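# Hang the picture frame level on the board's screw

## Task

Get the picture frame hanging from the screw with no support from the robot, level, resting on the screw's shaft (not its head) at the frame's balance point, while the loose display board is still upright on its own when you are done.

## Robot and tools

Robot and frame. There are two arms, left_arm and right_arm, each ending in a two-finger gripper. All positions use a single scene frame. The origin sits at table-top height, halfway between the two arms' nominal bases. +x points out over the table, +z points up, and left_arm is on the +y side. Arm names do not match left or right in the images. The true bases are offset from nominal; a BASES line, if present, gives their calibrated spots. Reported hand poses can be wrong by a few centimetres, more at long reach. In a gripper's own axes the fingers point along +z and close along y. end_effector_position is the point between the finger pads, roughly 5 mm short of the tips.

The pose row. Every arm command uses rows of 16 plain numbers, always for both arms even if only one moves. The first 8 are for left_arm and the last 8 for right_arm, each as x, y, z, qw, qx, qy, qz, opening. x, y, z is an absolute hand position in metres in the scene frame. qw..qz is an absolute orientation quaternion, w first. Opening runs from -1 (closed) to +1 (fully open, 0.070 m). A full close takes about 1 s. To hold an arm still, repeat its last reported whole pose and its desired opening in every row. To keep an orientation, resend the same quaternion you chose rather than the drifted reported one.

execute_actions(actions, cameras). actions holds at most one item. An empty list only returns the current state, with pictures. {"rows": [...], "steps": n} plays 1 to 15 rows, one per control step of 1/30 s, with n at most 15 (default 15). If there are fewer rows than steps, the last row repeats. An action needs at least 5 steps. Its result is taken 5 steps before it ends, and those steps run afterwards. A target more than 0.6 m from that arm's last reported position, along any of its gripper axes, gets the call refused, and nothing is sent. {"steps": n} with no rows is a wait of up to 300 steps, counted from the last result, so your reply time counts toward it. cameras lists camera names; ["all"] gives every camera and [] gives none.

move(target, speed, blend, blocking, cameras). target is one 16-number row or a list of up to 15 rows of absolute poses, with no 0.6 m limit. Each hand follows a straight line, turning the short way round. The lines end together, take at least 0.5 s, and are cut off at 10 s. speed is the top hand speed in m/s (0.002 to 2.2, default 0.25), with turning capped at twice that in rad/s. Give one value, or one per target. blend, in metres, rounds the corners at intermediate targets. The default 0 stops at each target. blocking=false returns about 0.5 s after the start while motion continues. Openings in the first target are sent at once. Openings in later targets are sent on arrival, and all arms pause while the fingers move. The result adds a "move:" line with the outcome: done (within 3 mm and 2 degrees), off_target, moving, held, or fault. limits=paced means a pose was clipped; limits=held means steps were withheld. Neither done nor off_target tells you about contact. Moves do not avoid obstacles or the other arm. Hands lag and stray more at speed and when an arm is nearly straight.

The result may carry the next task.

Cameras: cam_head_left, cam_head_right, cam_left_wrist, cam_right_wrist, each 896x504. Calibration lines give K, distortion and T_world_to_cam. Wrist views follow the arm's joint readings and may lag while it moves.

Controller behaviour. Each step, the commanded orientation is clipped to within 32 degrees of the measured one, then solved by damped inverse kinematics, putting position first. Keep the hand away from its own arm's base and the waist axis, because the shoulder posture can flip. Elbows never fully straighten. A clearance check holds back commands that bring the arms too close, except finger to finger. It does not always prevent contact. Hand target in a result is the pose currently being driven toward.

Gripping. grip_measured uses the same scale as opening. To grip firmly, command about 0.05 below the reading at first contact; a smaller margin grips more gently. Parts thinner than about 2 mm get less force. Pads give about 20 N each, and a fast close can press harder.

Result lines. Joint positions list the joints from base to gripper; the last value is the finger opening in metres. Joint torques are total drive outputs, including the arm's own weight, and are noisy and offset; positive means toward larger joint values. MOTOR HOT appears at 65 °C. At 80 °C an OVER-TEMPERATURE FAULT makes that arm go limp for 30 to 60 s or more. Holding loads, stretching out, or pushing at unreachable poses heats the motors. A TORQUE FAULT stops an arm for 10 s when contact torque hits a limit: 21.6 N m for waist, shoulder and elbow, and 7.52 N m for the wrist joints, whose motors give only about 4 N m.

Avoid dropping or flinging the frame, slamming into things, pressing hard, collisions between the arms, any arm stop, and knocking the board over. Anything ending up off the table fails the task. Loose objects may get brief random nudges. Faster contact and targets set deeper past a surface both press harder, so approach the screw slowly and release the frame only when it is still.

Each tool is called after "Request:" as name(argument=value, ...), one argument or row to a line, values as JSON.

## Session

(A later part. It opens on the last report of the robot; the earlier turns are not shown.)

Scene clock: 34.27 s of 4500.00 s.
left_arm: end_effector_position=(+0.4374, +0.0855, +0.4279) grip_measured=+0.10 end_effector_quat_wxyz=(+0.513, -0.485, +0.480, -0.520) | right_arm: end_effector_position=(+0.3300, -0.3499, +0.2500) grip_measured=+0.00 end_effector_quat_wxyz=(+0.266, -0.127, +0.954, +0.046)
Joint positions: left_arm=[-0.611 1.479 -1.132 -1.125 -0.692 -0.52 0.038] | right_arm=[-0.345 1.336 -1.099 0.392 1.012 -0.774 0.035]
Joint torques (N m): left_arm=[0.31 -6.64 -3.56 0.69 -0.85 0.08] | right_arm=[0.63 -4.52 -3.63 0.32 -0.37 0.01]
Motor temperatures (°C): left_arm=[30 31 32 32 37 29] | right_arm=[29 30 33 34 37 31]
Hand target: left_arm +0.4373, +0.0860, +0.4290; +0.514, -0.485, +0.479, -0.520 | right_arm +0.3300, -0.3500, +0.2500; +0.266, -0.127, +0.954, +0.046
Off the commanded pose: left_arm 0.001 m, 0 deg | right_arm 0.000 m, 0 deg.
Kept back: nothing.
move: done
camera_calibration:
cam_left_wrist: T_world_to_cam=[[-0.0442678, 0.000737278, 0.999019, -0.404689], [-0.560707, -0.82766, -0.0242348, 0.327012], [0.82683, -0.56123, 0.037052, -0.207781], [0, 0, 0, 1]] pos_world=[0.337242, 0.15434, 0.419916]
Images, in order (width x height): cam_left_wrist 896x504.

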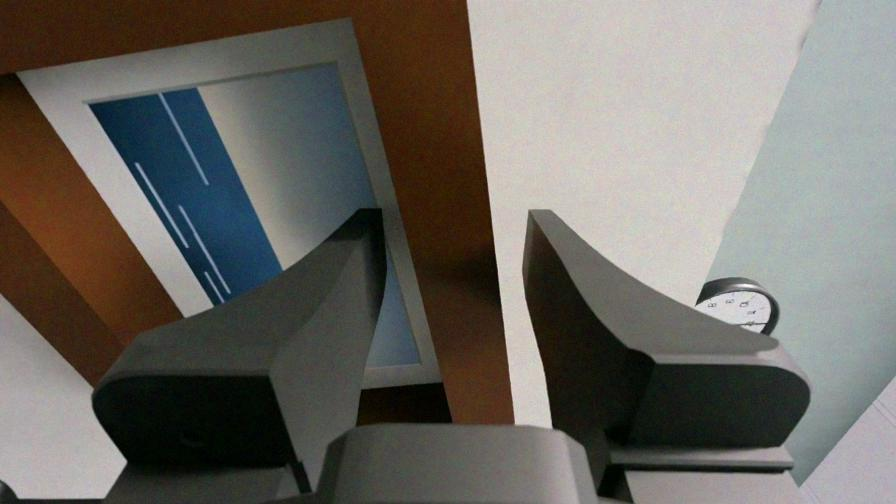

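Request:
move(
  target=[
    [0.36, 0.086, 0.4245, 0.514, -0.4851, 0.4793, -0.5203, 0.1, 0.33, -0.35, 0.25, 0.266, -0.127, 0.954, 0.046, 0.0],
    [0.36, 0.20, 0.50, 0.377, -0.177, 0.796, -0.440, 0.98, 0.33, -0.35, 0.25, 0.266, -0.127, 0.954, 0.046, 0.0],
    [0.43, 0.20, 0.504, 0.377, -0.177, 0.796, -0.440, 0.98, 0.33, -0.35, 0.25, 0.266, -0.127, 0.954, 0.046, 0.0],
  ],
  speed=0.2,
  cameras=["cam_left_wrist","cam_head_left","cam_head_right"],
)

Request:
zoom_image(
  camera="cam_left_wrist",
  region=[380, 230, 520, 300],
)

Request:
zoom_image(
  camera="cam_head_left",
  region=[360, 20, 470, 110],
)

Request:
zoom_image(
  camera="cam_head_right",
  region=[350, 20, 460, 110],
)

Scene clock: 39.40 s of 4500.00 s.
left_arm: end_effector_position=(+0.4305, +0.2003, +0.5037) grip_measured=+0.98 end_effector_quat_wxyz=(+0.377, -0.178, +0.796, -0.440) | right_arm: end_effector_position=(+0.3300, -0.3499, +0.2500) grip_measured=+0.00 end_effector_quat_wxyz=(+0.266, -0.127, +0.954, +0.046)
Joint positions: left_arm=[0.338 1.634 -1.983 -0.982 1.223 -0.158 0.069] | right_arm=[-0.345 1.336 -1.099 0.392 1.012 -0.774 0.035]
Joint torques (N m): left_arm=[-0.26 -7.08 -1.92 -0.63 -0.59 0.09] | right_arm=[0.6 -4.46 -3.67 0.34 -0.35 -0.04]
Motor temperatures (°C): left_arm=[30 31 32 32 36 29] | right_arm=[29 30 33 34 37 31]
Hand target: left_arm +0.4300, +0.2000, +0.5040; +0.377, -0.177, +0.796, -0.440 | right_arm +0.3300, -0.3500, +0.2500; +0.266, -0.127, +0.954, +0.046
Off the commanded pose: left_arm 0.001 m, 0 deg | right_arm 0.000 m, 0 deg.
joint sent to its limit (left arm) — joint 5 (wrist pitch), upper limit.
Kept back: nothing.
move: done
camera_calibration:
cam_left_wrist: T_world_to_cam=[[-0.0386366, -0.5697, 0.820944, -0.27928], [-0.964515, -0.193478, -0.179659, 0.545039], [0.261187, -0.798754, -0.542009, 0.44228], [0, 0, 0, 1]] pos_world=[0.39939, 0.29962, 0.566914]
Images, in order (width x height): cam_head_left 896x504, cam_head_right 896x504, cam_left_wrist 896x504.

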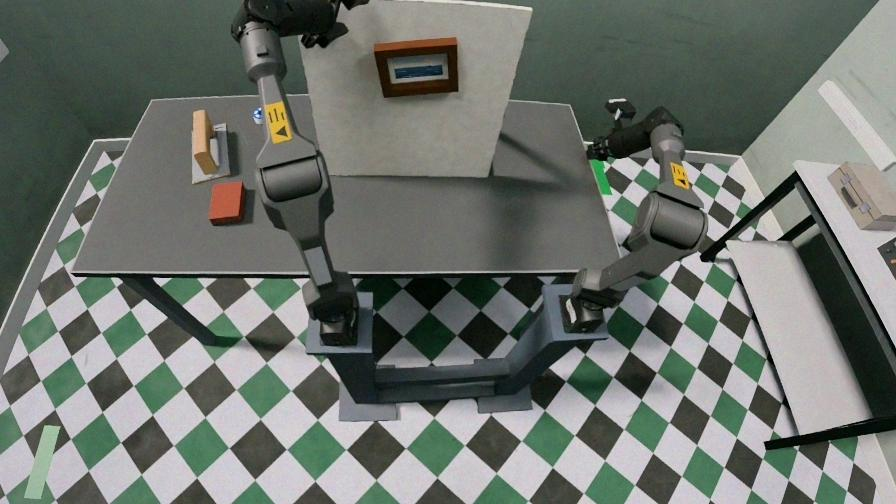

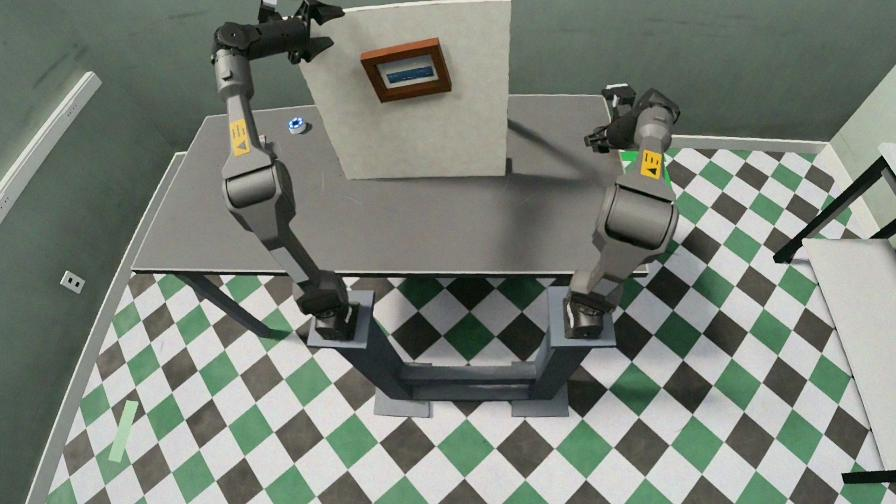

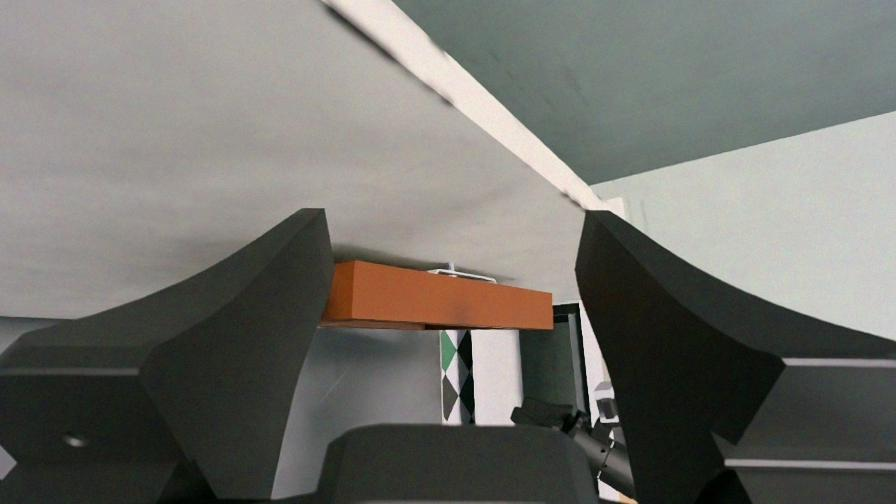

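Scaled by 3.600 from the camera's 896x504 image, which has a finer 1280x720 frame.

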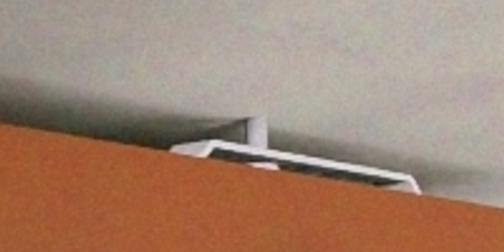

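Scaled by 4.582 from the camera's 896x504 image, which has a finer 1280x720 frame.

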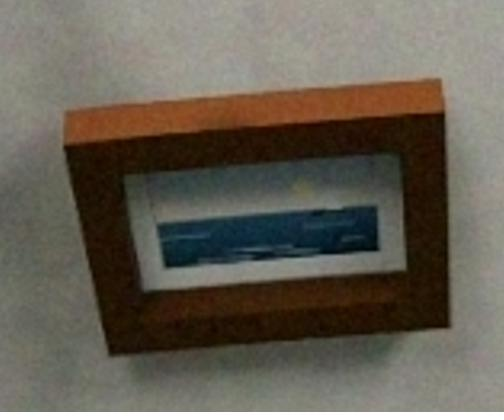

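Scaled by 4.582 from the camera's 896x504 image, which has a finer 1280x720 frame.

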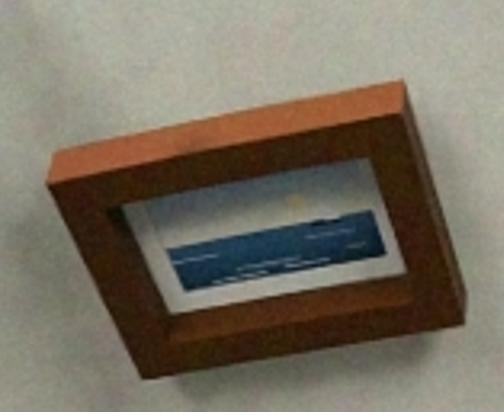

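Request:
move(
  target=[
    [0.36, 0.20, 0.47, 0.377, -0.30, 0.70, -0.55, 0.45, 0.33, -0.35, 0.25, 0.266, -0.127, 0.954, 0.046, 0.0],
    [0.36, 0.092, 0.4285, 0.4701, -0.5224, 0.4384, -0.5602, 0.4, 0.33, -0.35, 0.25, 0.266, -0.127, 0.954, 0.046, 0.0],
    [0.415, 0.092, 0.4285, 0.4701, -0.5224, 0.4384, -0.5602, 0.4, 0.33, -0.35, 0.25, 0.266, -0.127, 0.954, 0.046, 0.0],
  ],
  speed=[0.3, 0.25, 0.1],
  cameras=["cam_left_wrist"],
)

Scene clock: 44.77 s of 4500.00 s.
left_arm: end_effector_position=(+0.4157, +0.0920, +0.4282) grip_measured=+0.40 end_effector_quat_wxyz=(-0.470, +0.523, -0.439, +0.560) | right_arm: end_effector_position=(+0.3300, -0.3499, +0.2500) grip_measured=+0.00 end_effector_quat_wxyz=(+0.266, -0.127, +0.954, +0.046)
Joint positions: left_arm=[-0.642 1.405 -1.057 -1.146 -0.722 -0.665 0.049] | right_arm=[-0.345 1.336 -1.099 0.392 1.012 -0.774 0.035]
Joint torques (N m): left_arm=[-0.63 -5.86 -2.18 0.39 -0.84 0.13] | right_arm=[0.55 -4.41 -3.64 0.36 -0.33 -0.09]
Motor temperatures (°C): left_arm=[30 31 32 32 36 29] | right_arm=[29 30 33 34 37 31]
Hand target: left_arm +0.4150, +0.0920, +0.4285; -0.470, +0.522, -0.438, +0.560 | right_arm +0.3300, -0.3500, +0.2500; +0.266, -0.127, +0.954, +0.046
Off the commanded pose: left_arm 0.001 m, 0 deg | right_arm 0.000 m, 0 deg.
Kept back: nothing.
move: done
camera_calibration:
cam_left_wrist: T_world_to_cam=[[-0.0450536, 0.16225, 0.985721, -0.414736], [-0.568709, -0.815389, 0.108219, 0.26566], [0.821304, -0.555712, 0.129009, -0.223836], [0, 0, 0, 1]] pos_world=[0.316235, 0.159518, 0.408941]
Images, in order (width x height): cam_left_wrist 896x504.

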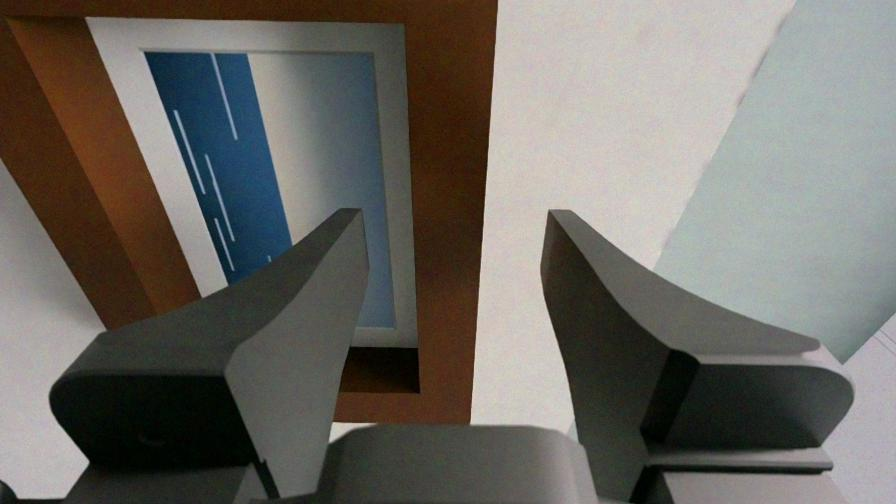

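Request:
move(
  target=[
    [0.4375, 0.0918, 0.4273, 0.4736, -0.5197, 0.4415, -0.5573, 0.4, 0.33, -0.35, 0.25, 0.266, -0.127, 0.954, 0.046, 0.0],
    [0.4375, 0.0918, 0.4273, 0.4736, -0.5197, 0.4415, -0.5573, -0.43, 0.33, -0.35, 0.25, 0.266, -0.127, 0.954, 0.046, 0.0],
  ],
  speed=0.06,
  cameras=["cam_left_wrist"],
)

Request:
move(
  target=[0.4375, 0.0918, 0.4273, 0.4736, -0.5197, 0.4415, -0.5573, -0.52, 0.33, -0.35, 0.25, 0.266, -0.127, 0.954, 0.046, 0.0],
  speed=0.06,
  cameras=[],
)

Request:
move(
  target=[
    [0.4375, 0.0918, 0.4310, 0.4736, -0.5197, 0.4415, -0.5573, -0.52, 0.33, -0.35, 0.25, 0.266, -0.127, 0.954, 0.046, 0.0],
    [0.4375, 0.0926, 0.4318, 0.514, -0.4851, 0.4793, -0.5203, -0.52, 0.33, -0.35, 0.25, 0.266, -0.127, 0.954, 0.046, 0.0],
    [0.4375, 0.0866, 0.4315, 0.514, -0.4851, 0.4793, -0.5203, -0.52, 0.33, -0.35, 0.25, 0.266, -0.127, 0.954, 0.046, 0.0],
  ],
  speed=[0.03, 0.06, 0.03],
  cameras=["cam_left_wrist","cam_head_left","cam_head_right"],
)

Request:
zoom_image(
  camera="cam_head_left",
  region=[360, 20, 470, 110],
)

Scene clock: 47.07 s of 4500.00 s.
left_arm: end_effector_position=(+0.4378, +0.0920, +0.4274) grip_measured=-0.43 end_effector_quat_wxyz=(-0.474, +0.520, -0.441, +0.557) | right_arm: end_effector_position=(+0.3300, -0.3499, +0.2500) grip_measured=+0.00 end_effector_quat_wxyz=(+0.266, -0.127, +0.954, +0.046)
Joint positions: left_arm=[-0.591 1.469 -1.116 -1.102 -0.68 -0.692 0.02] | right_arm=[-0.345 1.336 -1.099 0.392 1.012 -0.774 0.035]
Joint torques (N m): left_arm=[-0.85 -6.16 -2.23 0.29 -0.55 0.05] | right_arm=[0.53 -4.36 -3.7 0.37 -0.33 -0.1]
Motor temperatures (°C): left_arm=[30 31 32 32 36 29] | right_arm=[29 30 33 34 37 31]
Hand target: left_arm +0.4375, +0.0918, +0.4273; -0.474, +0.520, -0.442, +0.557 | right_arm +0.3300, -0.3500, +0.2500; +0.266, -0.127, +0.954, +0.046
Off the commanded pose: left_arm 0.000 m, 0 deg | right_arm 0.000 m, 0 deg.
Kept back: nothing.
move: done
camera_calibration:
cam_left_wrist: T_world_to_cam=[[-0.0464613, 0.150047, 0.987587, -0.411992], [-0.567412, -0.817637, 0.0975317, 0.282556], [0.822122, -0.555837, 0.123127, -0.239688], [0, 0, 0, 1]] pos_world=[0.338237, 0.159619, 0.408832]
Images, in order (width x height): cam_left_wrist 896x504.

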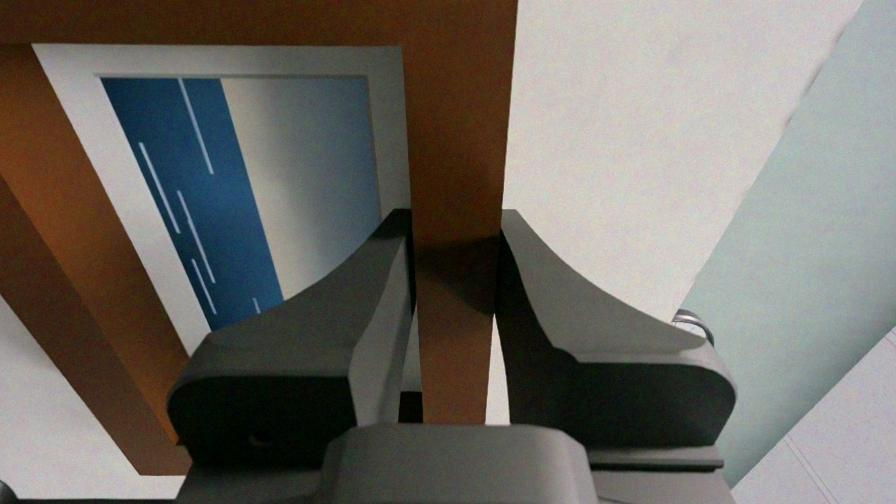

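Scene clock: 47.57 s of 4500.00 s.
left_arm: end_effector_position=(+0.4375, +0.0922, +0.4279) grip_measured=-0.45 end_effector_quat_wxyz=(-0.474, +0.520, -0.441, +0.558) | right_arm: end_effector_position=(+0.3300, -0.3499, +0.2500) grip_measured=+0.00 end_effector_quat_wxyz=(+0.266, -0.127, +0.954, +0.046)
Joint positions: left_arm=[-0.591 1.468 -1.116 -1.102 -0.68 -0.692 0.019] | right_arm=[-0.345 1.336 -1.099 0.392 1.012 -0.774 0.035]
Joint torques (N m): left_arm=[-0.93 -5.38 -1.46 0.14 -0.02 0.08] | right_arm=[0.53 -4.39 -3.7 0.37 -0.33 -0.11]
Motor temperatures (°C): left_arm=[30 31 32 32 36 29] | right_arm=[29 30 33 34 37 31]
Hand target: left_arm +0.4375, +0.0918, +0.4273; -0.474, +0.520, -0.442, +0.557 | right_arm +0.3300, -0.3500, +0.2500; +0.266, -0.127, +0.954, +0.046
Off the commanded pose: left_arm 0.001 m, 0 deg | right_arm 0.000 m, 0 deg.
Kept back: nothing.
move: done
No camera images: "cameras" was empty.

Scene clock: 49.40 s of 4500.00 s.
left_arm: end_effector_position=(+0.4372, +0.0870, +0.4324) grip_measured=-0.45 end_effector_quat_wxyz=(+0.514, -0.485, +0.478, -0.521) | right_arm: end_effector_position=(+0.3300, -0.3499, +0.2500) grip_measured=+0.00 end_effector_quat_wxyz=(+0.266, -0.127, +0.954, +0.046)
Joint positions: left_arm=[-0.608 1.475 -1.141 -1.134 -0.687 -0.506 0.019] | right_arm=[-0.345 1.336 -1.099 0.392 1.012 -0.774 0.035]
Joint torques (N m): left_arm=[-0.32 -5.32 -4.22 0.78 -1.03 -0.03] | right_arm=[0.57 -4.34 -3.67 0.38 -0.33 -0.12]
Motor temperatures (°C): left_arm=[30 31 32 32 36 29] | right_arm=[29 30 33 34 37 31]
Hand target: left_arm +0.4375, +0.0866, +0.4315; +0.514, -0.485, +0.479, -0.520 | right_arm +0.3300, -0.3500, +0.2500; +0.266, -0.127, +0.954, +0.046
Off the commanded pose: left_arm 0.001 m, 0 deg | right_arm 0.000 m, 0 deg.
Kept back: nothing.
move: done
camera_calibration:
cam_left_wrist: T_world_to_cam=[[-0.0482225, 0.0018181, 0.998835, -0.407353], [-0.5592, -0.828641, -0.0254892, 0.328165], [0.827629, -0.559778, 0.0409758, -0.209246], [0, 0, 0, 1]] pos_world=[0.337044, 0.15554, 0.423818]
Images, in order (width x height): cam_head_left 896x504, cam_head_right 896x504, cam_left_wrist 896x504.

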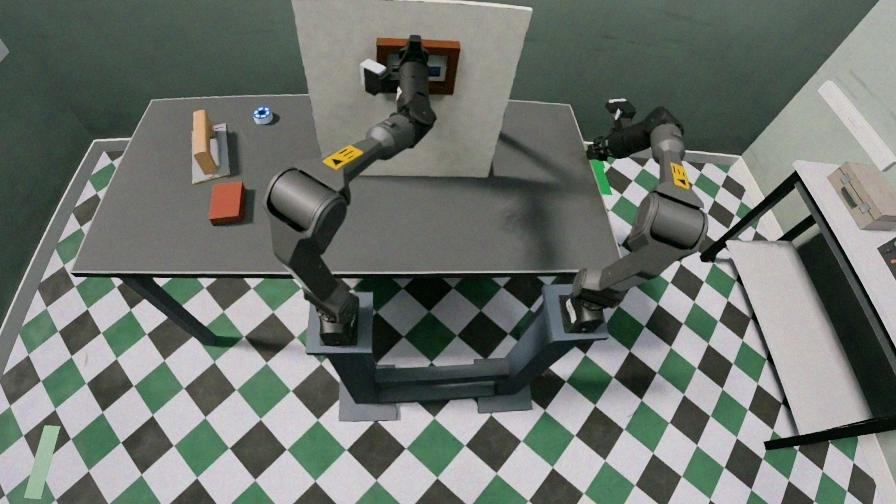

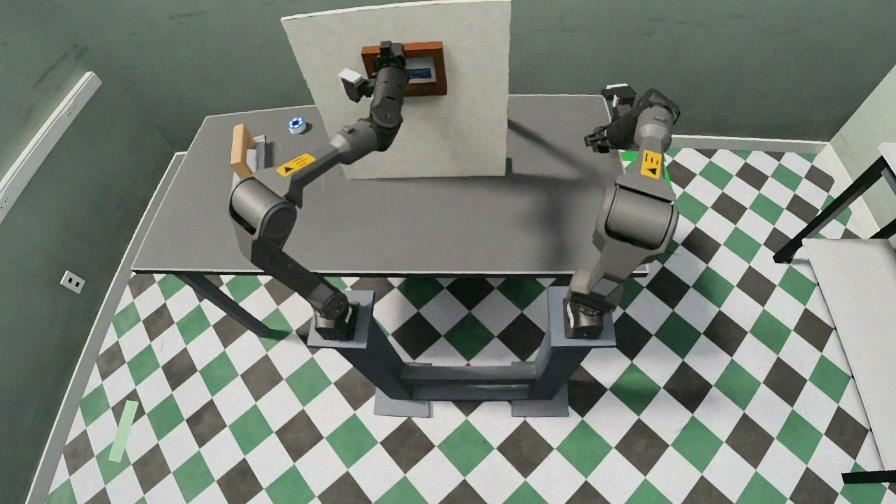

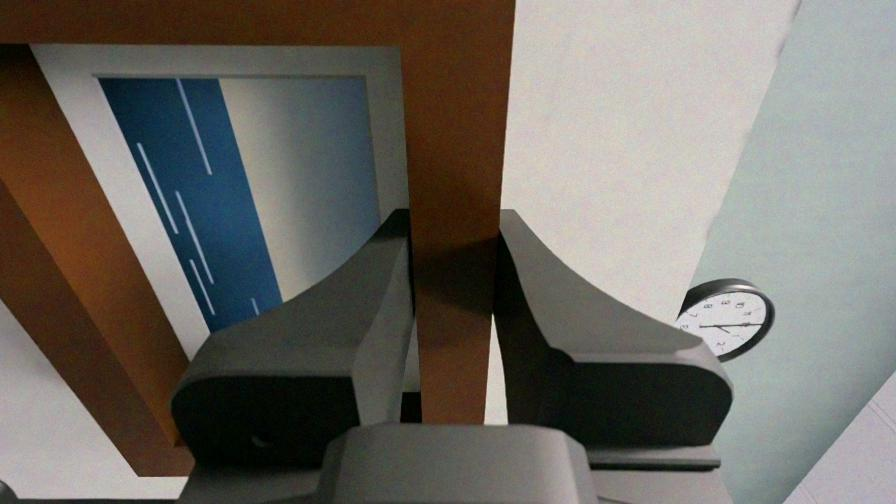

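Scaled by 4.582 from the camera's 896x504 image, which has a finer 1280x720 frame.

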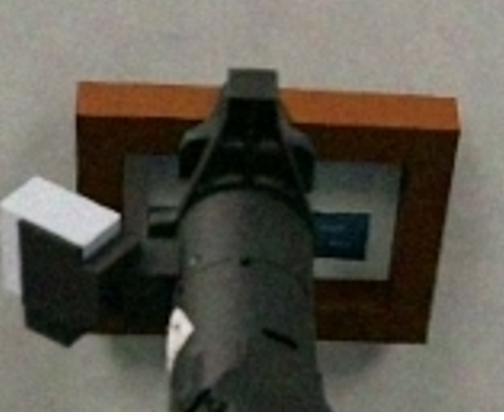

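Request:
move(
  target=[
    [0.4375, 0.0828, 0.4315, 0.514, -0.4851, 0.4793, -0.5203, -0.52, 0.33, -0.35, 0.25, 0.266, -0.127, 0.954, 0.046, 0.0],
    [0.4375, 0.0828, 0.4282, 0.514, -0.4851, 0.4793, -0.5203, -0.52, 0.33, -0.35, 0.25, 0.266, -0.127, 0.954, 0.046, 0.0],
  ],
  speed=[0.03, 0.012],
  cameras=[],
)

Request:
move(
  target=[
    [0.4375, 0.0828, 0.4274, 0.514, -0.4851, 0.4793, -0.5203, -0.52, 0.33, -0.35, 0.25, 0.266, -0.127, 0.954, 0.046, 0.0],
  ],
  speed=0.01,
  cameras=["cam_left_wrist"],
)

Scene clock: 50.63 s of 4500.00 s.
left_arm: end_effector_position=(+0.4373, +0.0830, +0.4304) grip_measured=-0.45 end_effector_quat_wxyz=(+0.515, -0.484, +0.478, -0.522) | right_arm: end_effector_position=(+0.3300, -0.3499, +0.2500) grip_measured=+0.00 end_effector_quat_wxyz=(+0.266, -0.127, +0.954, +0.046)
Joint positions: left_arm=[-0.62 1.485 -1.14 -1.127 -0.703 -0.517 0.019] | right_arm=[-0.345 1.336 -1.099 0.392 1.012 -0.774 0.035]
Joint torques (N m): left_arm=[0.09 -4.77 -0.84 0.03 -0.63 0.02] | right_arm=[0.51 -4.35 -3.69 0.39 -0.32 -0.12]
Motor temperatures (°C): left_arm=[30 31 32 32 36 29] | right_arm=[29 30 33 34 37 31]
Hand target: left_arm +0.4375, +0.0828, +0.4282; +0.514, -0.485, +0.479, -0.520 | right_arm +0.3300, -0.3500, +0.2500; +0.266, -0.127, +0.954, +0.046
Off the commanded pose: left_arm 0.002 m, 0 deg | right_arm 0.000 m, 0 deg.
Kept back: nothing.
move: done
No camera images: "cameras" was empty.

Scene clock: 51.33 s of 4500.00 s.
left_arm: end_effector_position=(+0.4372, +0.0831, +0.4291) grip_measured=-0.45 end_effector_quat_wxyz=(+0.515, -0.485, +0.478, -0.521) | right_arm: end_effector_position=(+0.3300, -0.3499, +0.2500) grip_measured=+0.00 end_effector_quat_wxyz=(+0.266, -0.127, +0.954, +0.046)
Joint positions: left_arm=[-0.62 1.485 -1.137 -1.125 -0.704 -0.521 0.019] | right_arm=[-0.345 1.336 -1.099 0.392 1.012 -0.774 0.035]
Joint torques (N m): left_arm=[-1.21 -2.97 0.62 -0.22 0.65 -0.06] | right_arm=[0.55 -4.31 -3.68 0.39 -0.32 -0.11]
Motor temperatures (°C): left_arm=[30 31 32 32 36 29] | right_arm=[29 30 33 34 37 31]
Hand target: left_arm +0.4375, +0.0828, +0.4274; +0.514, -0.485, +0.479, -0.520 | right_arm +0.3300, -0.3500, +0.2500; +0.266, -0.127, +0.954, +0.046
Off the commanded pose: left_arm 0.002 m, 0 deg | right_arm 0.000 m, 0 deg.
Kept back: nothing.
move: done
camera_calibration:
cam_left_wrist: T_world_to_cam=[[-0.050065, 0.0025044, 0.998743, -0.403301], [-0.559361, -0.828517, -0.0259621, 0.325105], [0.827411, -0.559958, 0.0428806, -0.211847], [0, 0, 0, 1]] pos_world=[0.336945, 0.15174, 0.420318]
Images, in order (width x height): cam_left_wrist 896x504.

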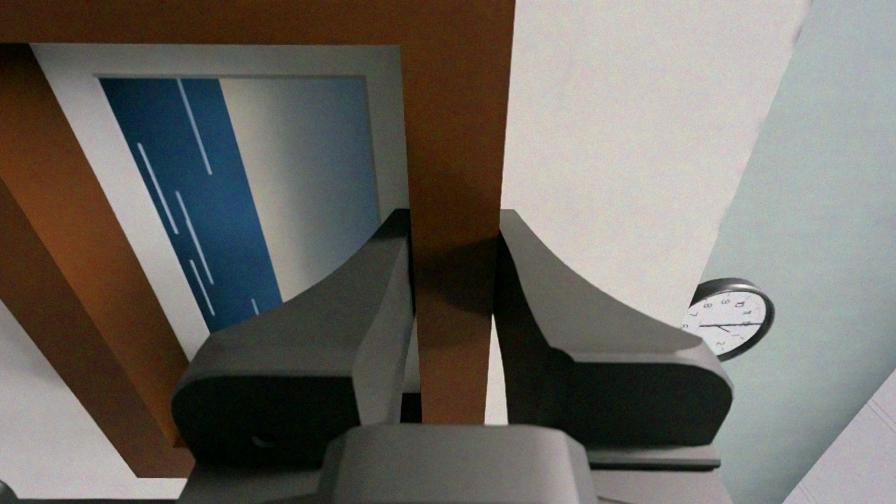

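Request:
move(
  target=[
    [0.4372, 0.0830, 0.4285, 0.514, -0.4851, 0.4793, -0.5203, -0.46, 0.33, -0.35, 0.25, 0.266, -0.127, 0.954, 0.046, 0.0],
    [0.4372, 0.0830, 0.4287, 0.514, -0.4851, 0.4793, -0.5203, -0.43, 0.33, -0.35, 0.25, 0.266, -0.127, 0.954, 0.046, 0.0],
  ],
  speed=0.01,
  cameras=[],
)

Request:
move(
  target=[
    [0.4372, 0.0830, 0.4289, 0.514, -0.4851, 0.4793, -0.5203, -0.36, 0.33, -0.35, 0.25, 0.266, -0.127, 0.954, 0.046, 0.0],
  ],
  speed=0.01,
  cameras=["cam_left_wrist"],
)

Request:
move(
  target=[
    [0.4372, 0.0830, 0.4290, 0.514, -0.4851, 0.4793, -0.5203, 0.2, 0.33, -0.35, 0.25, 0.266, -0.127, 0.954, 0.046, 0.0],
  ],
  speed=0.01,
  cameras=["cam_left_wrist"],
)

Scene clock: 53.67 s of 4500.00 s.
left_arm: end_effector_position=(+0.4372, +0.0824, +0.4278) grip_measured=-0.43 end_effector_quat_wxyz=(+0.513, -0.485, +0.481, -0.520) | right_arm: end_effector_position=(+0.3300, -0.3499, +0.2500) grip_measured=+0.00 end_effector_quat_wxyz=(+0.266, -0.127, +0.954, +0.046)
Joint positions: left_arm=[-0.62 1.485 -1.137 -1.131 -0.699 -0.514 0.02] | right_arm=[-0.345 1.336 -1.099 0.392 1.012 -0.774 0.035]
Joint torques (N m): left_arm=[-3.25 -2.9 -1.47 0.21 0.46 0.05] | right_arm=[0.52 -4.29 -3.68 0.4 -0.31 -0.1]
Motor temperatures (°C): left_arm=[30 31 32 32 36 29] | right_arm=[29 30 33 34 37 31]
Hand target: left_arm +0.4372, +0.0830, +0.4287; +0.514, -0.485, +0.479, -0.520 | right_arm +0.3300, -0.3500, +0.2500; +0.266, -0.127, +0.954, +0.046
Off the commanded pose: left_arm 0.001 m, 0 deg | right_arm 0.000 m, 0 deg.
Kept back: nothing.
move: done
No camera images: "cameras" was empty.

Scene clock: 54.37 s of 4500.00 s.
left_arm: end_effector_position=(+0.4375, +0.0820, +0.4275) grip_measured=-0.36 end_effector_quat_wxyz=(+0.514, -0.485, +0.481, -0.520) | right_arm: end_effector_position=(+0.3300, -0.3499, +0.2500) grip_measured=+0.00 end_effector_quat_wxyz=(+0.266, -0.127, +0.954, +0.046)
Joint positions: left_arm=[-0.621 1.486 -1.138 -1.131 -0.701 -0.513 0.022] | right_arm=[-0.345 1.336 -1.099 0.392 1.012 -0.774 0.035]
Joint torques (N m): left_arm=[0.37 -6.57 -3.57 0.4 -0.82 0.07] | right_arm=[0.52 -4.3 -3.7 0.41 -0.32 -0.1]
Motor temperatures (°C): left_arm=[30 31 32 32 36 29] | right_arm=[29 30 33 34 37 31]
Hand target: left_arm +0.4372, +0.0830, +0.4289; +0.514, -0.485, +0.479, -0.520 | right_arm +0.3300, -0.3500, +0.2500; +0.266, -0.127, +0.954, +0.046
Off the commanded pose: left_arm 0.002 m, 0 deg | right_arm 0.000 m, 0 deg.
Kept back: nothing.
move: done
camera_calibration:
cam_left_wrist: T_world_to_cam=[[-0.0442052, -0.00123458, 0.999022, -0.404101], [-0.561173, -0.827295, -0.0258534, 0.325084], [0.826517, -0.561767, 0.0358779, -0.209163], [0, 0, 0, 1]] pos_world=[0.337442, 0.15094, 0.419614]
Images, in order (width x height): cam_left_wrist 896x504.

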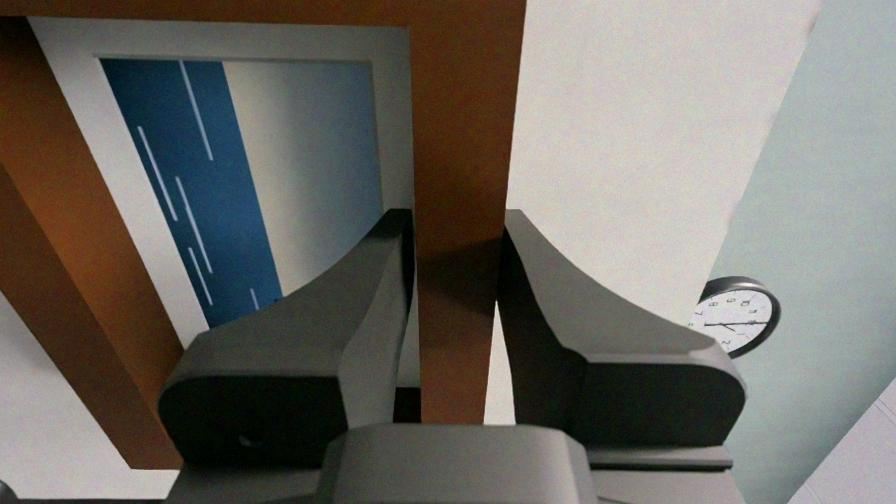

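Scene clock: 55.07 s of 4500.00 s.
left_arm: end_effector_position=(+0.4373, +0.0827, +0.4286) grip_measured=+0.20 end_effector_quat_wxyz=(+0.514, -0.485, +0.480, -0.520) | right_arm: end_effector_position=(+0.3300, -0.3499, +0.2500) grip_measured=+0.00 end_effector_quat_wxyz=(+0.266, -0.127, +0.954, +0.046)
Joint positions: left_arm=[-0.62 1.485 -1.138 -1.132 -0.701 -0.513 0.042] | right_arm=[-0.345 1.336 -1.099 0.392 1.012 -0.774 0.035]
Joint torques (N m): left_arm=[0.4 -6.86 -3.79 0.39 -0.81 0.08] | right_arm=[0.48 -4.28 -3.69 0.4 -0.31 -0.1]
Motor temperatures (°C): left_arm=[30 31 32 32 36 29] | right_arm=[29 30 33 34 37 31]
Hand target: left_arm +0.4372, +0.0830, +0.4290; +0.514, -0.485, +0.479, -0.520 | right_arm +0.3300, -0.3500, +0.2500; +0.266, -0.127, +0.954, +0.046
Off the commanded pose: left_arm 0.000 m, 0 deg | right_arm 0.000 m, 0 deg.
Kept back: nothing.
move: done
camera_calibration:
cam_left_wrist: T_world_to_cam=[[-0.0458947, 0.000134067, 0.998946, -0.40452], [-0.560173, -0.827979, -0.025625, 0.325021], [0.827103, -0.560759, 0.038075, -0.209938], [0, 0, 0, 1]] pos_world=[0.337143, 0.15144, 0.420416]
Images, in order (width x height): cam_left_wrist 896x504.

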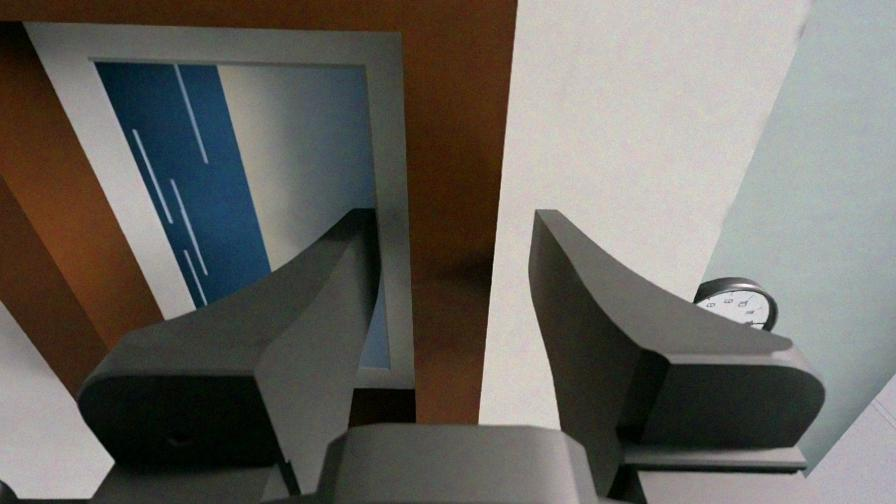

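Request:
move(
  target=[
    [0.36, 0.083, 0.4245, 0.514, -0.4851, 0.4793, -0.5203, 0.2, 0.33, -0.35, 0.25, 0.266, -0.127, 0.954, 0.046, 0.0],
    [0.35, 0.075, 0.351, 0.7071, 0, 0.7071, 0, -1, 0.33, -0.35, 0.25, 0.266, -0.127, 0.954, 0.046, 0.0],
  ],
  speed=0.25,
  cameras=["cam_left_wrist","cam_head_left","cam_head_right"],
)

Request:
zoom_image(
  camera="cam_head_left",
  region=[360, 20, 470, 110],
)

Request:
zoom_image(
  camera="cam_head_right",
  region=[350, 20, 460, 110],
)

Scene clock: 60.30 s of 4500.00 s.
left_arm: end_effector_position=(+0.3499, +0.0750, +0.3510) grip_measured=-1.00 end_effector_quat_wxyz=(+0.707, +0.000, +0.707, +0.000) | right_arm: end_effector_position=(+0.3300, -0.3499, +0.2500) grip_measured=+0.00 end_effector_quat_wxyz=(+0.266, -0.127, +0.954, +0.046)
Joint positions: left_arm=[-0.908 1.347 -0.744 -1.207 -1.01 0.949 0] | right_arm=[-0.345 1.336 -1.099 0.392 1.012 -0.774 0.035]
Joint torques (N m): left_arm=[-0.07 -4.44 -2.95 0.45 -0.84 -0.18] | right_arm=[0.48 -4.25 -3.69 0.43 -0.29 -0.08]
Motor temperatures (°C): left_arm=[30 31 32 32 35 29] | right_arm=[29 30 33 34 37 31]
Hand target: left_arm +0.3500, +0.0750, +0.3510; +0.707, +0.000, +0.707, +0.000 | right_arm +0.3300, -0.3500, +0.2500; +0.266, -0.127, +0.954, +0.046
Off the commanded pose: left_arm 0.000 m, 0 deg | right_arm 0.000 m, 0 deg.
Kept back: nothing.
move: done
camera_calibration:
cam_left_wrist: T_world_to_cam=[[0.0231563, -0.999666, -0.0115046, 0.0744363], [-0.560055, -0.00343893, -0.828448, 0.487607], [0.828132, 0.025627, -0.559947, 0.026484], [0, 0, 0, 1]] pos_world=[0.24943, 0.0754096, 0.419643]
Images, in order (width x height): cam_head_left 896x504, cam_head_right 896x504, cam_left_wrist 896x504.

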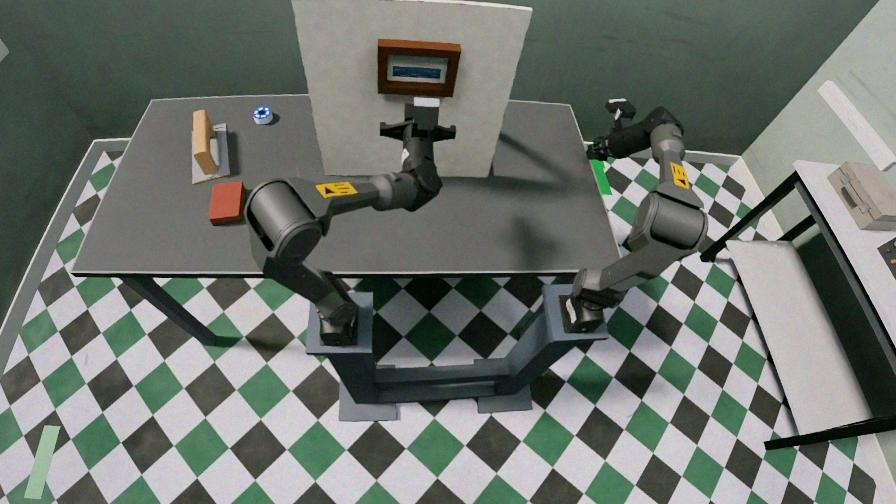

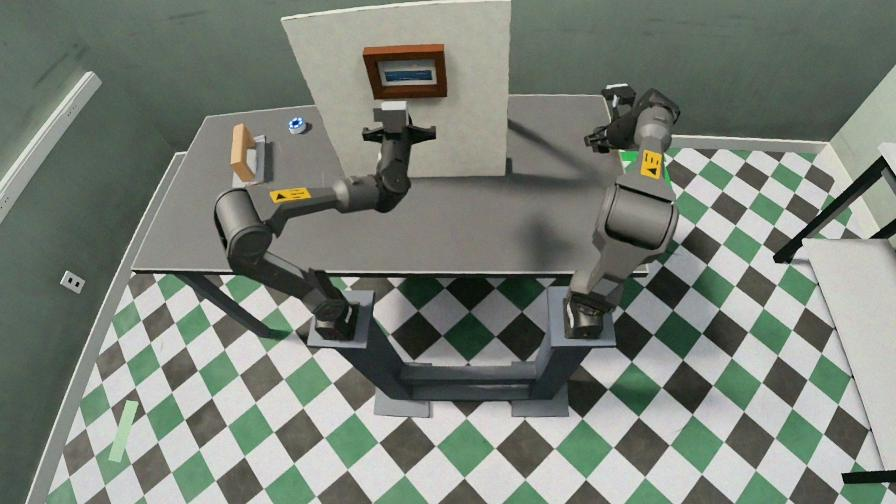

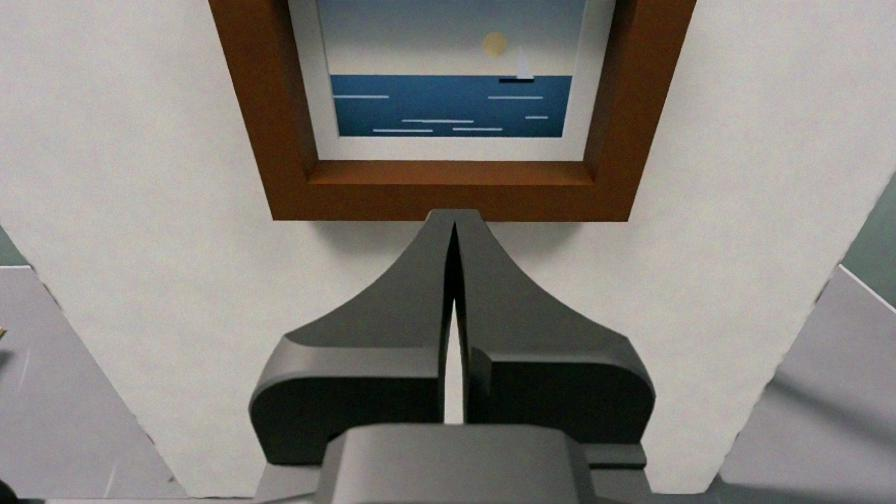

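Scaled by 4.582 from the camera's 896x504 image, which has a finer 1280x720 frame.

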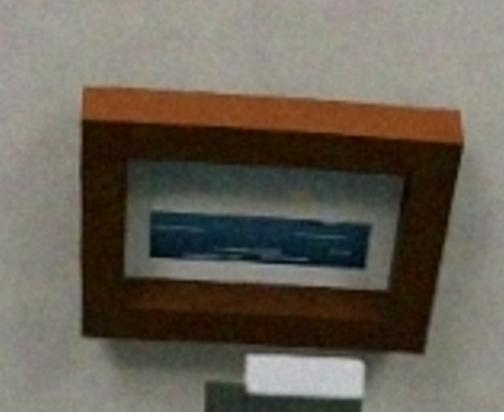

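Scaled by 4.582 from the camera's 896x504 image, which has a finer 1280x720 frame.

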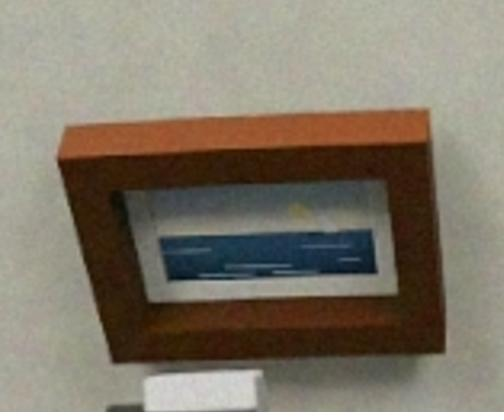

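Request:
move(
  target=[
    [0.39, 0.075, 0.351, 0.7071, 0, 0.7071, 0, -1, 0.33, -0.35, 0.25, 0.266, -0.127, 0.954, 0.046, 0.0],
    [0.446, 0.075, 0.351, 0.7071, 0, 0.7071, 0, -1, 0.33, -0.35, 0.25, 0.266, -0.127, 0.954, 0.046, 0.0],
  ],
  speed=0.08,
  cameras=["cam_left_wrist"],
)

Scene clock: 62.10 s of 4500.00 s.
left_arm: end_effector_position=(+0.4465, +0.0750, +0.3508) grip_measured=-1.00 end_effector_quat_wxyz=(+0.707, +0.000, +0.707, +0.000) | right_arm: end_effector_position=(+0.3300, -0.3499, +0.2500) grip_measured=+0.00 end_effector_quat_wxyz=(+0.266, -0.127, +0.954, +0.046)
Joint positions: left_arm=[-0.625 1.59 -0.997 -0.985 -0.786 0.817 0] | right_arm=[-0.345 1.336 -1.099 0.392 1.012 -0.774 0.035]
Joint torques (N m): left_arm=[-0.78 -6.78 -2.22 0.28 -1.17 -0.06] | right_arm=[0.48 -4.2 -3.7 0.42 -0.29 -0.07]
Motor temperatures (°C): left_arm=[30 31 32 32 35 29] | right_arm=[29 30 33 34 37 31]
Hand target: left_arm +0.4460, +0.0750, +0.3510; +0.707, +0.000, +0.707, +0.000 | right_arm +0.3300, -0.3500, +0.2500; +0.266, -0.127, +0.954, +0.046
Off the commanded pose: left_arm 0.001 m, 0 deg | right_arm 0.000 m, 0 deg.
Kept back: nothing.
move: done
camera_calibration:
cam_left_wrist: T_world_to_cam=[[0.0234314, -0.99966, -0.0114622, 0.0720848], [-0.560282, -0.00363536, -0.828294, 0.541653], [0.82797, 0.0258301, -0.560177, -0.0534323], [0, 0, 0, 1]] pos_world=[0.34603, 0.0754096, 0.419543]
Images, in order (width x height): cam_left_wrist 896x504.

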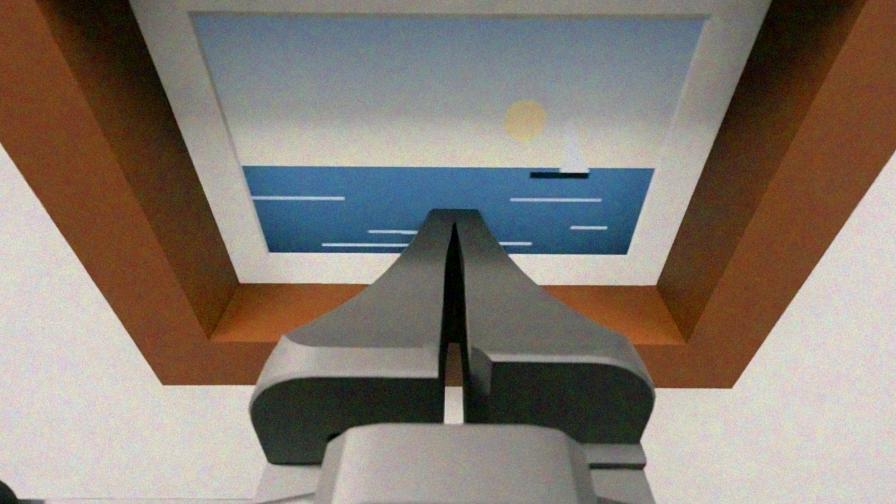

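Request:
move(
  target=[
    [0.446, 0.122, 0.351, 0.7071, 0, 0.7071, 0, -1, 0.33, -0.35, 0.25, 0.266, -0.127, 0.954, 0.046, 0.0],
  ],
  speed=0.08,
  cameras=["cam_left_wrist"],
)

Request:
move(
  target=[
    [0.446, 0.131, 0.351, 0.7071, 0, 0.7071, 0, -1, 0.33, -0.35, 0.25, 0.266, -0.127, 0.954, 0.046, 0.0],
  ],
  speed=0.02,
  cameras=["cam_left_wrist"],
)

Scene clock: 63.33 s of 4500.00 s.
left_arm: end_effector_position=(+0.4460, +0.1226, +0.3512) grip_measured=-1.00 end_effector_quat_wxyz=(+0.707, -0.001, +0.707, +0.000) | right_arm: end_effector_position=(+0.3300, -0.3499, +0.2500) grip_measured=+0.00 end_effector_quat_wxyz=(+0.266, -0.127, +0.954, +0.046)
Joint positions: left_arm=[-0.471 1.504 -0.9 -0.808 -0.689 0.679 0] | right_arm=[-0.345 1.336 -1.099 0.392 1.012 -0.774 0.035]
Joint torques (N m): left_arm=[-0.66 -5.88 -2.84 0.17 -1.1 0.03] | right_arm=[0.5 -4.22 -3.71 0.42 -0.28 -0.07]
Motor temperatures (°C): left_arm=[30 31 32 32 35 29] | right_arm=[29 30 33 34 37 31]
Hand target: left_arm +0.4460, +0.1220, +0.3510; +0.707, +0.000, +0.707, +0.000 | right_arm +0.3300, -0.3500, +0.2500; +0.266, -0.127, +0.954, +0.046
Off the commanded pose: left_arm 0.001 m, 0 deg | right_arm 0.000 m, 0 deg.
Kept back: nothing.
move: done
camera_calibration:
cam_left_wrist: T_world_to_cam=[[0.0241243, -0.999654, -0.01046, 0.119025], [-0.559669, -0.00483507, -0.828702, 0.541846], [0.828365, 0.025846, -0.559592, -0.054381], [0, 0, 0, 1]] pos_world=[0.345431, 0.123009, 0.419843]
Images, in order (width x height): cam_left_wrist 896x504.

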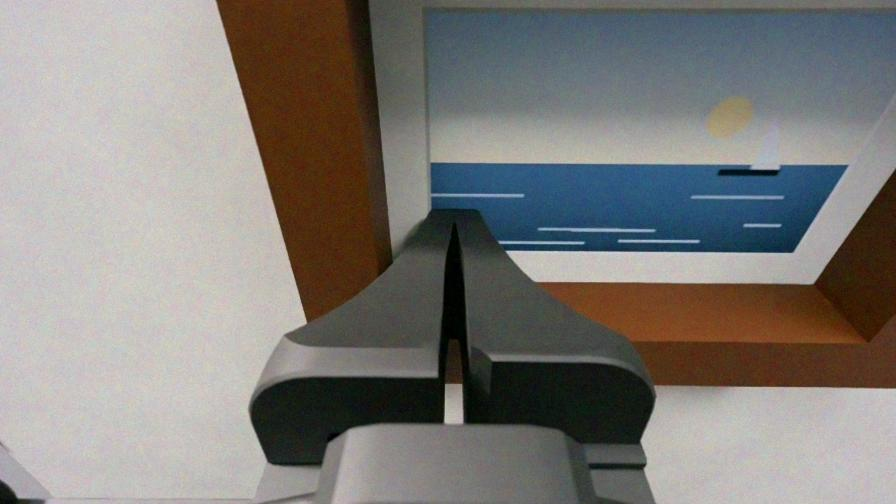

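Scene clock: 64.03 s of 4500.00 s.
left_arm: end_effector_position=(+0.4460, +0.1309, +0.3511) grip_measured=-1.00 end_effector_quat_wxyz=(+0.707, +0.000, +0.707, +0.000) | right_arm: end_effector_position=(+0.3300, -0.3499, +0.2500) grip_measured=+0.00 end_effector_quat_wxyz=(+0.266, -0.127, +0.954, +0.046)
Joint positions: left_arm=[-0.44 1.491 -0.885 -0.766 -0.67 0.647 0] | right_arm=[-0.345 1.336 -1.099 0.392 1.012 -0.774 0.035]
Joint torques (N m): left_arm=[0.31 -6.33 -2.43 0.17 -1.08 -0.06] | right_arm=[0.45 -4.2 -3.68 0.42 -0.28 -0.06]
Motor temperatures (°C): left_arm=[30 31 32 32 35 29] | right_arm=[29 30 33 34 37 31]
Hand target: left_arm +0.4460, +0.1310, +0.3510; +0.707, +0.000, +0.707, +0.000 | right_arm +0.3300, -0.3500, +0.2500; +0.266, -0.127, +0.954, +0.046
Off the commanded pose: left_arm 0.000 m, 0 deg | right_arm 0.000 m, 0 deg.
Kept back: nothing.
move: done
camera_calibration:
cam_left_wrist: T_world_to_cam=[[0.0227499, -0.999678, -0.0112135, 0.128216], [-0.559805, -0.00344488, -0.828617, 0.541716], [0.828312, 0.0251283, -0.559703, -0.0544392], [0, 0, 0, 1]] pos_world=[0.345431, 0.131409, 0.419843]
Images, in order (width x height): cam_left_wrist 896x504.

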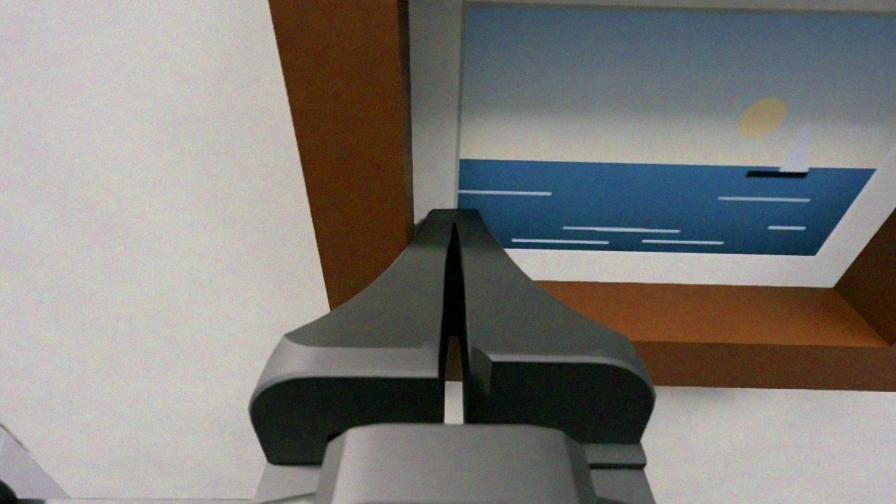

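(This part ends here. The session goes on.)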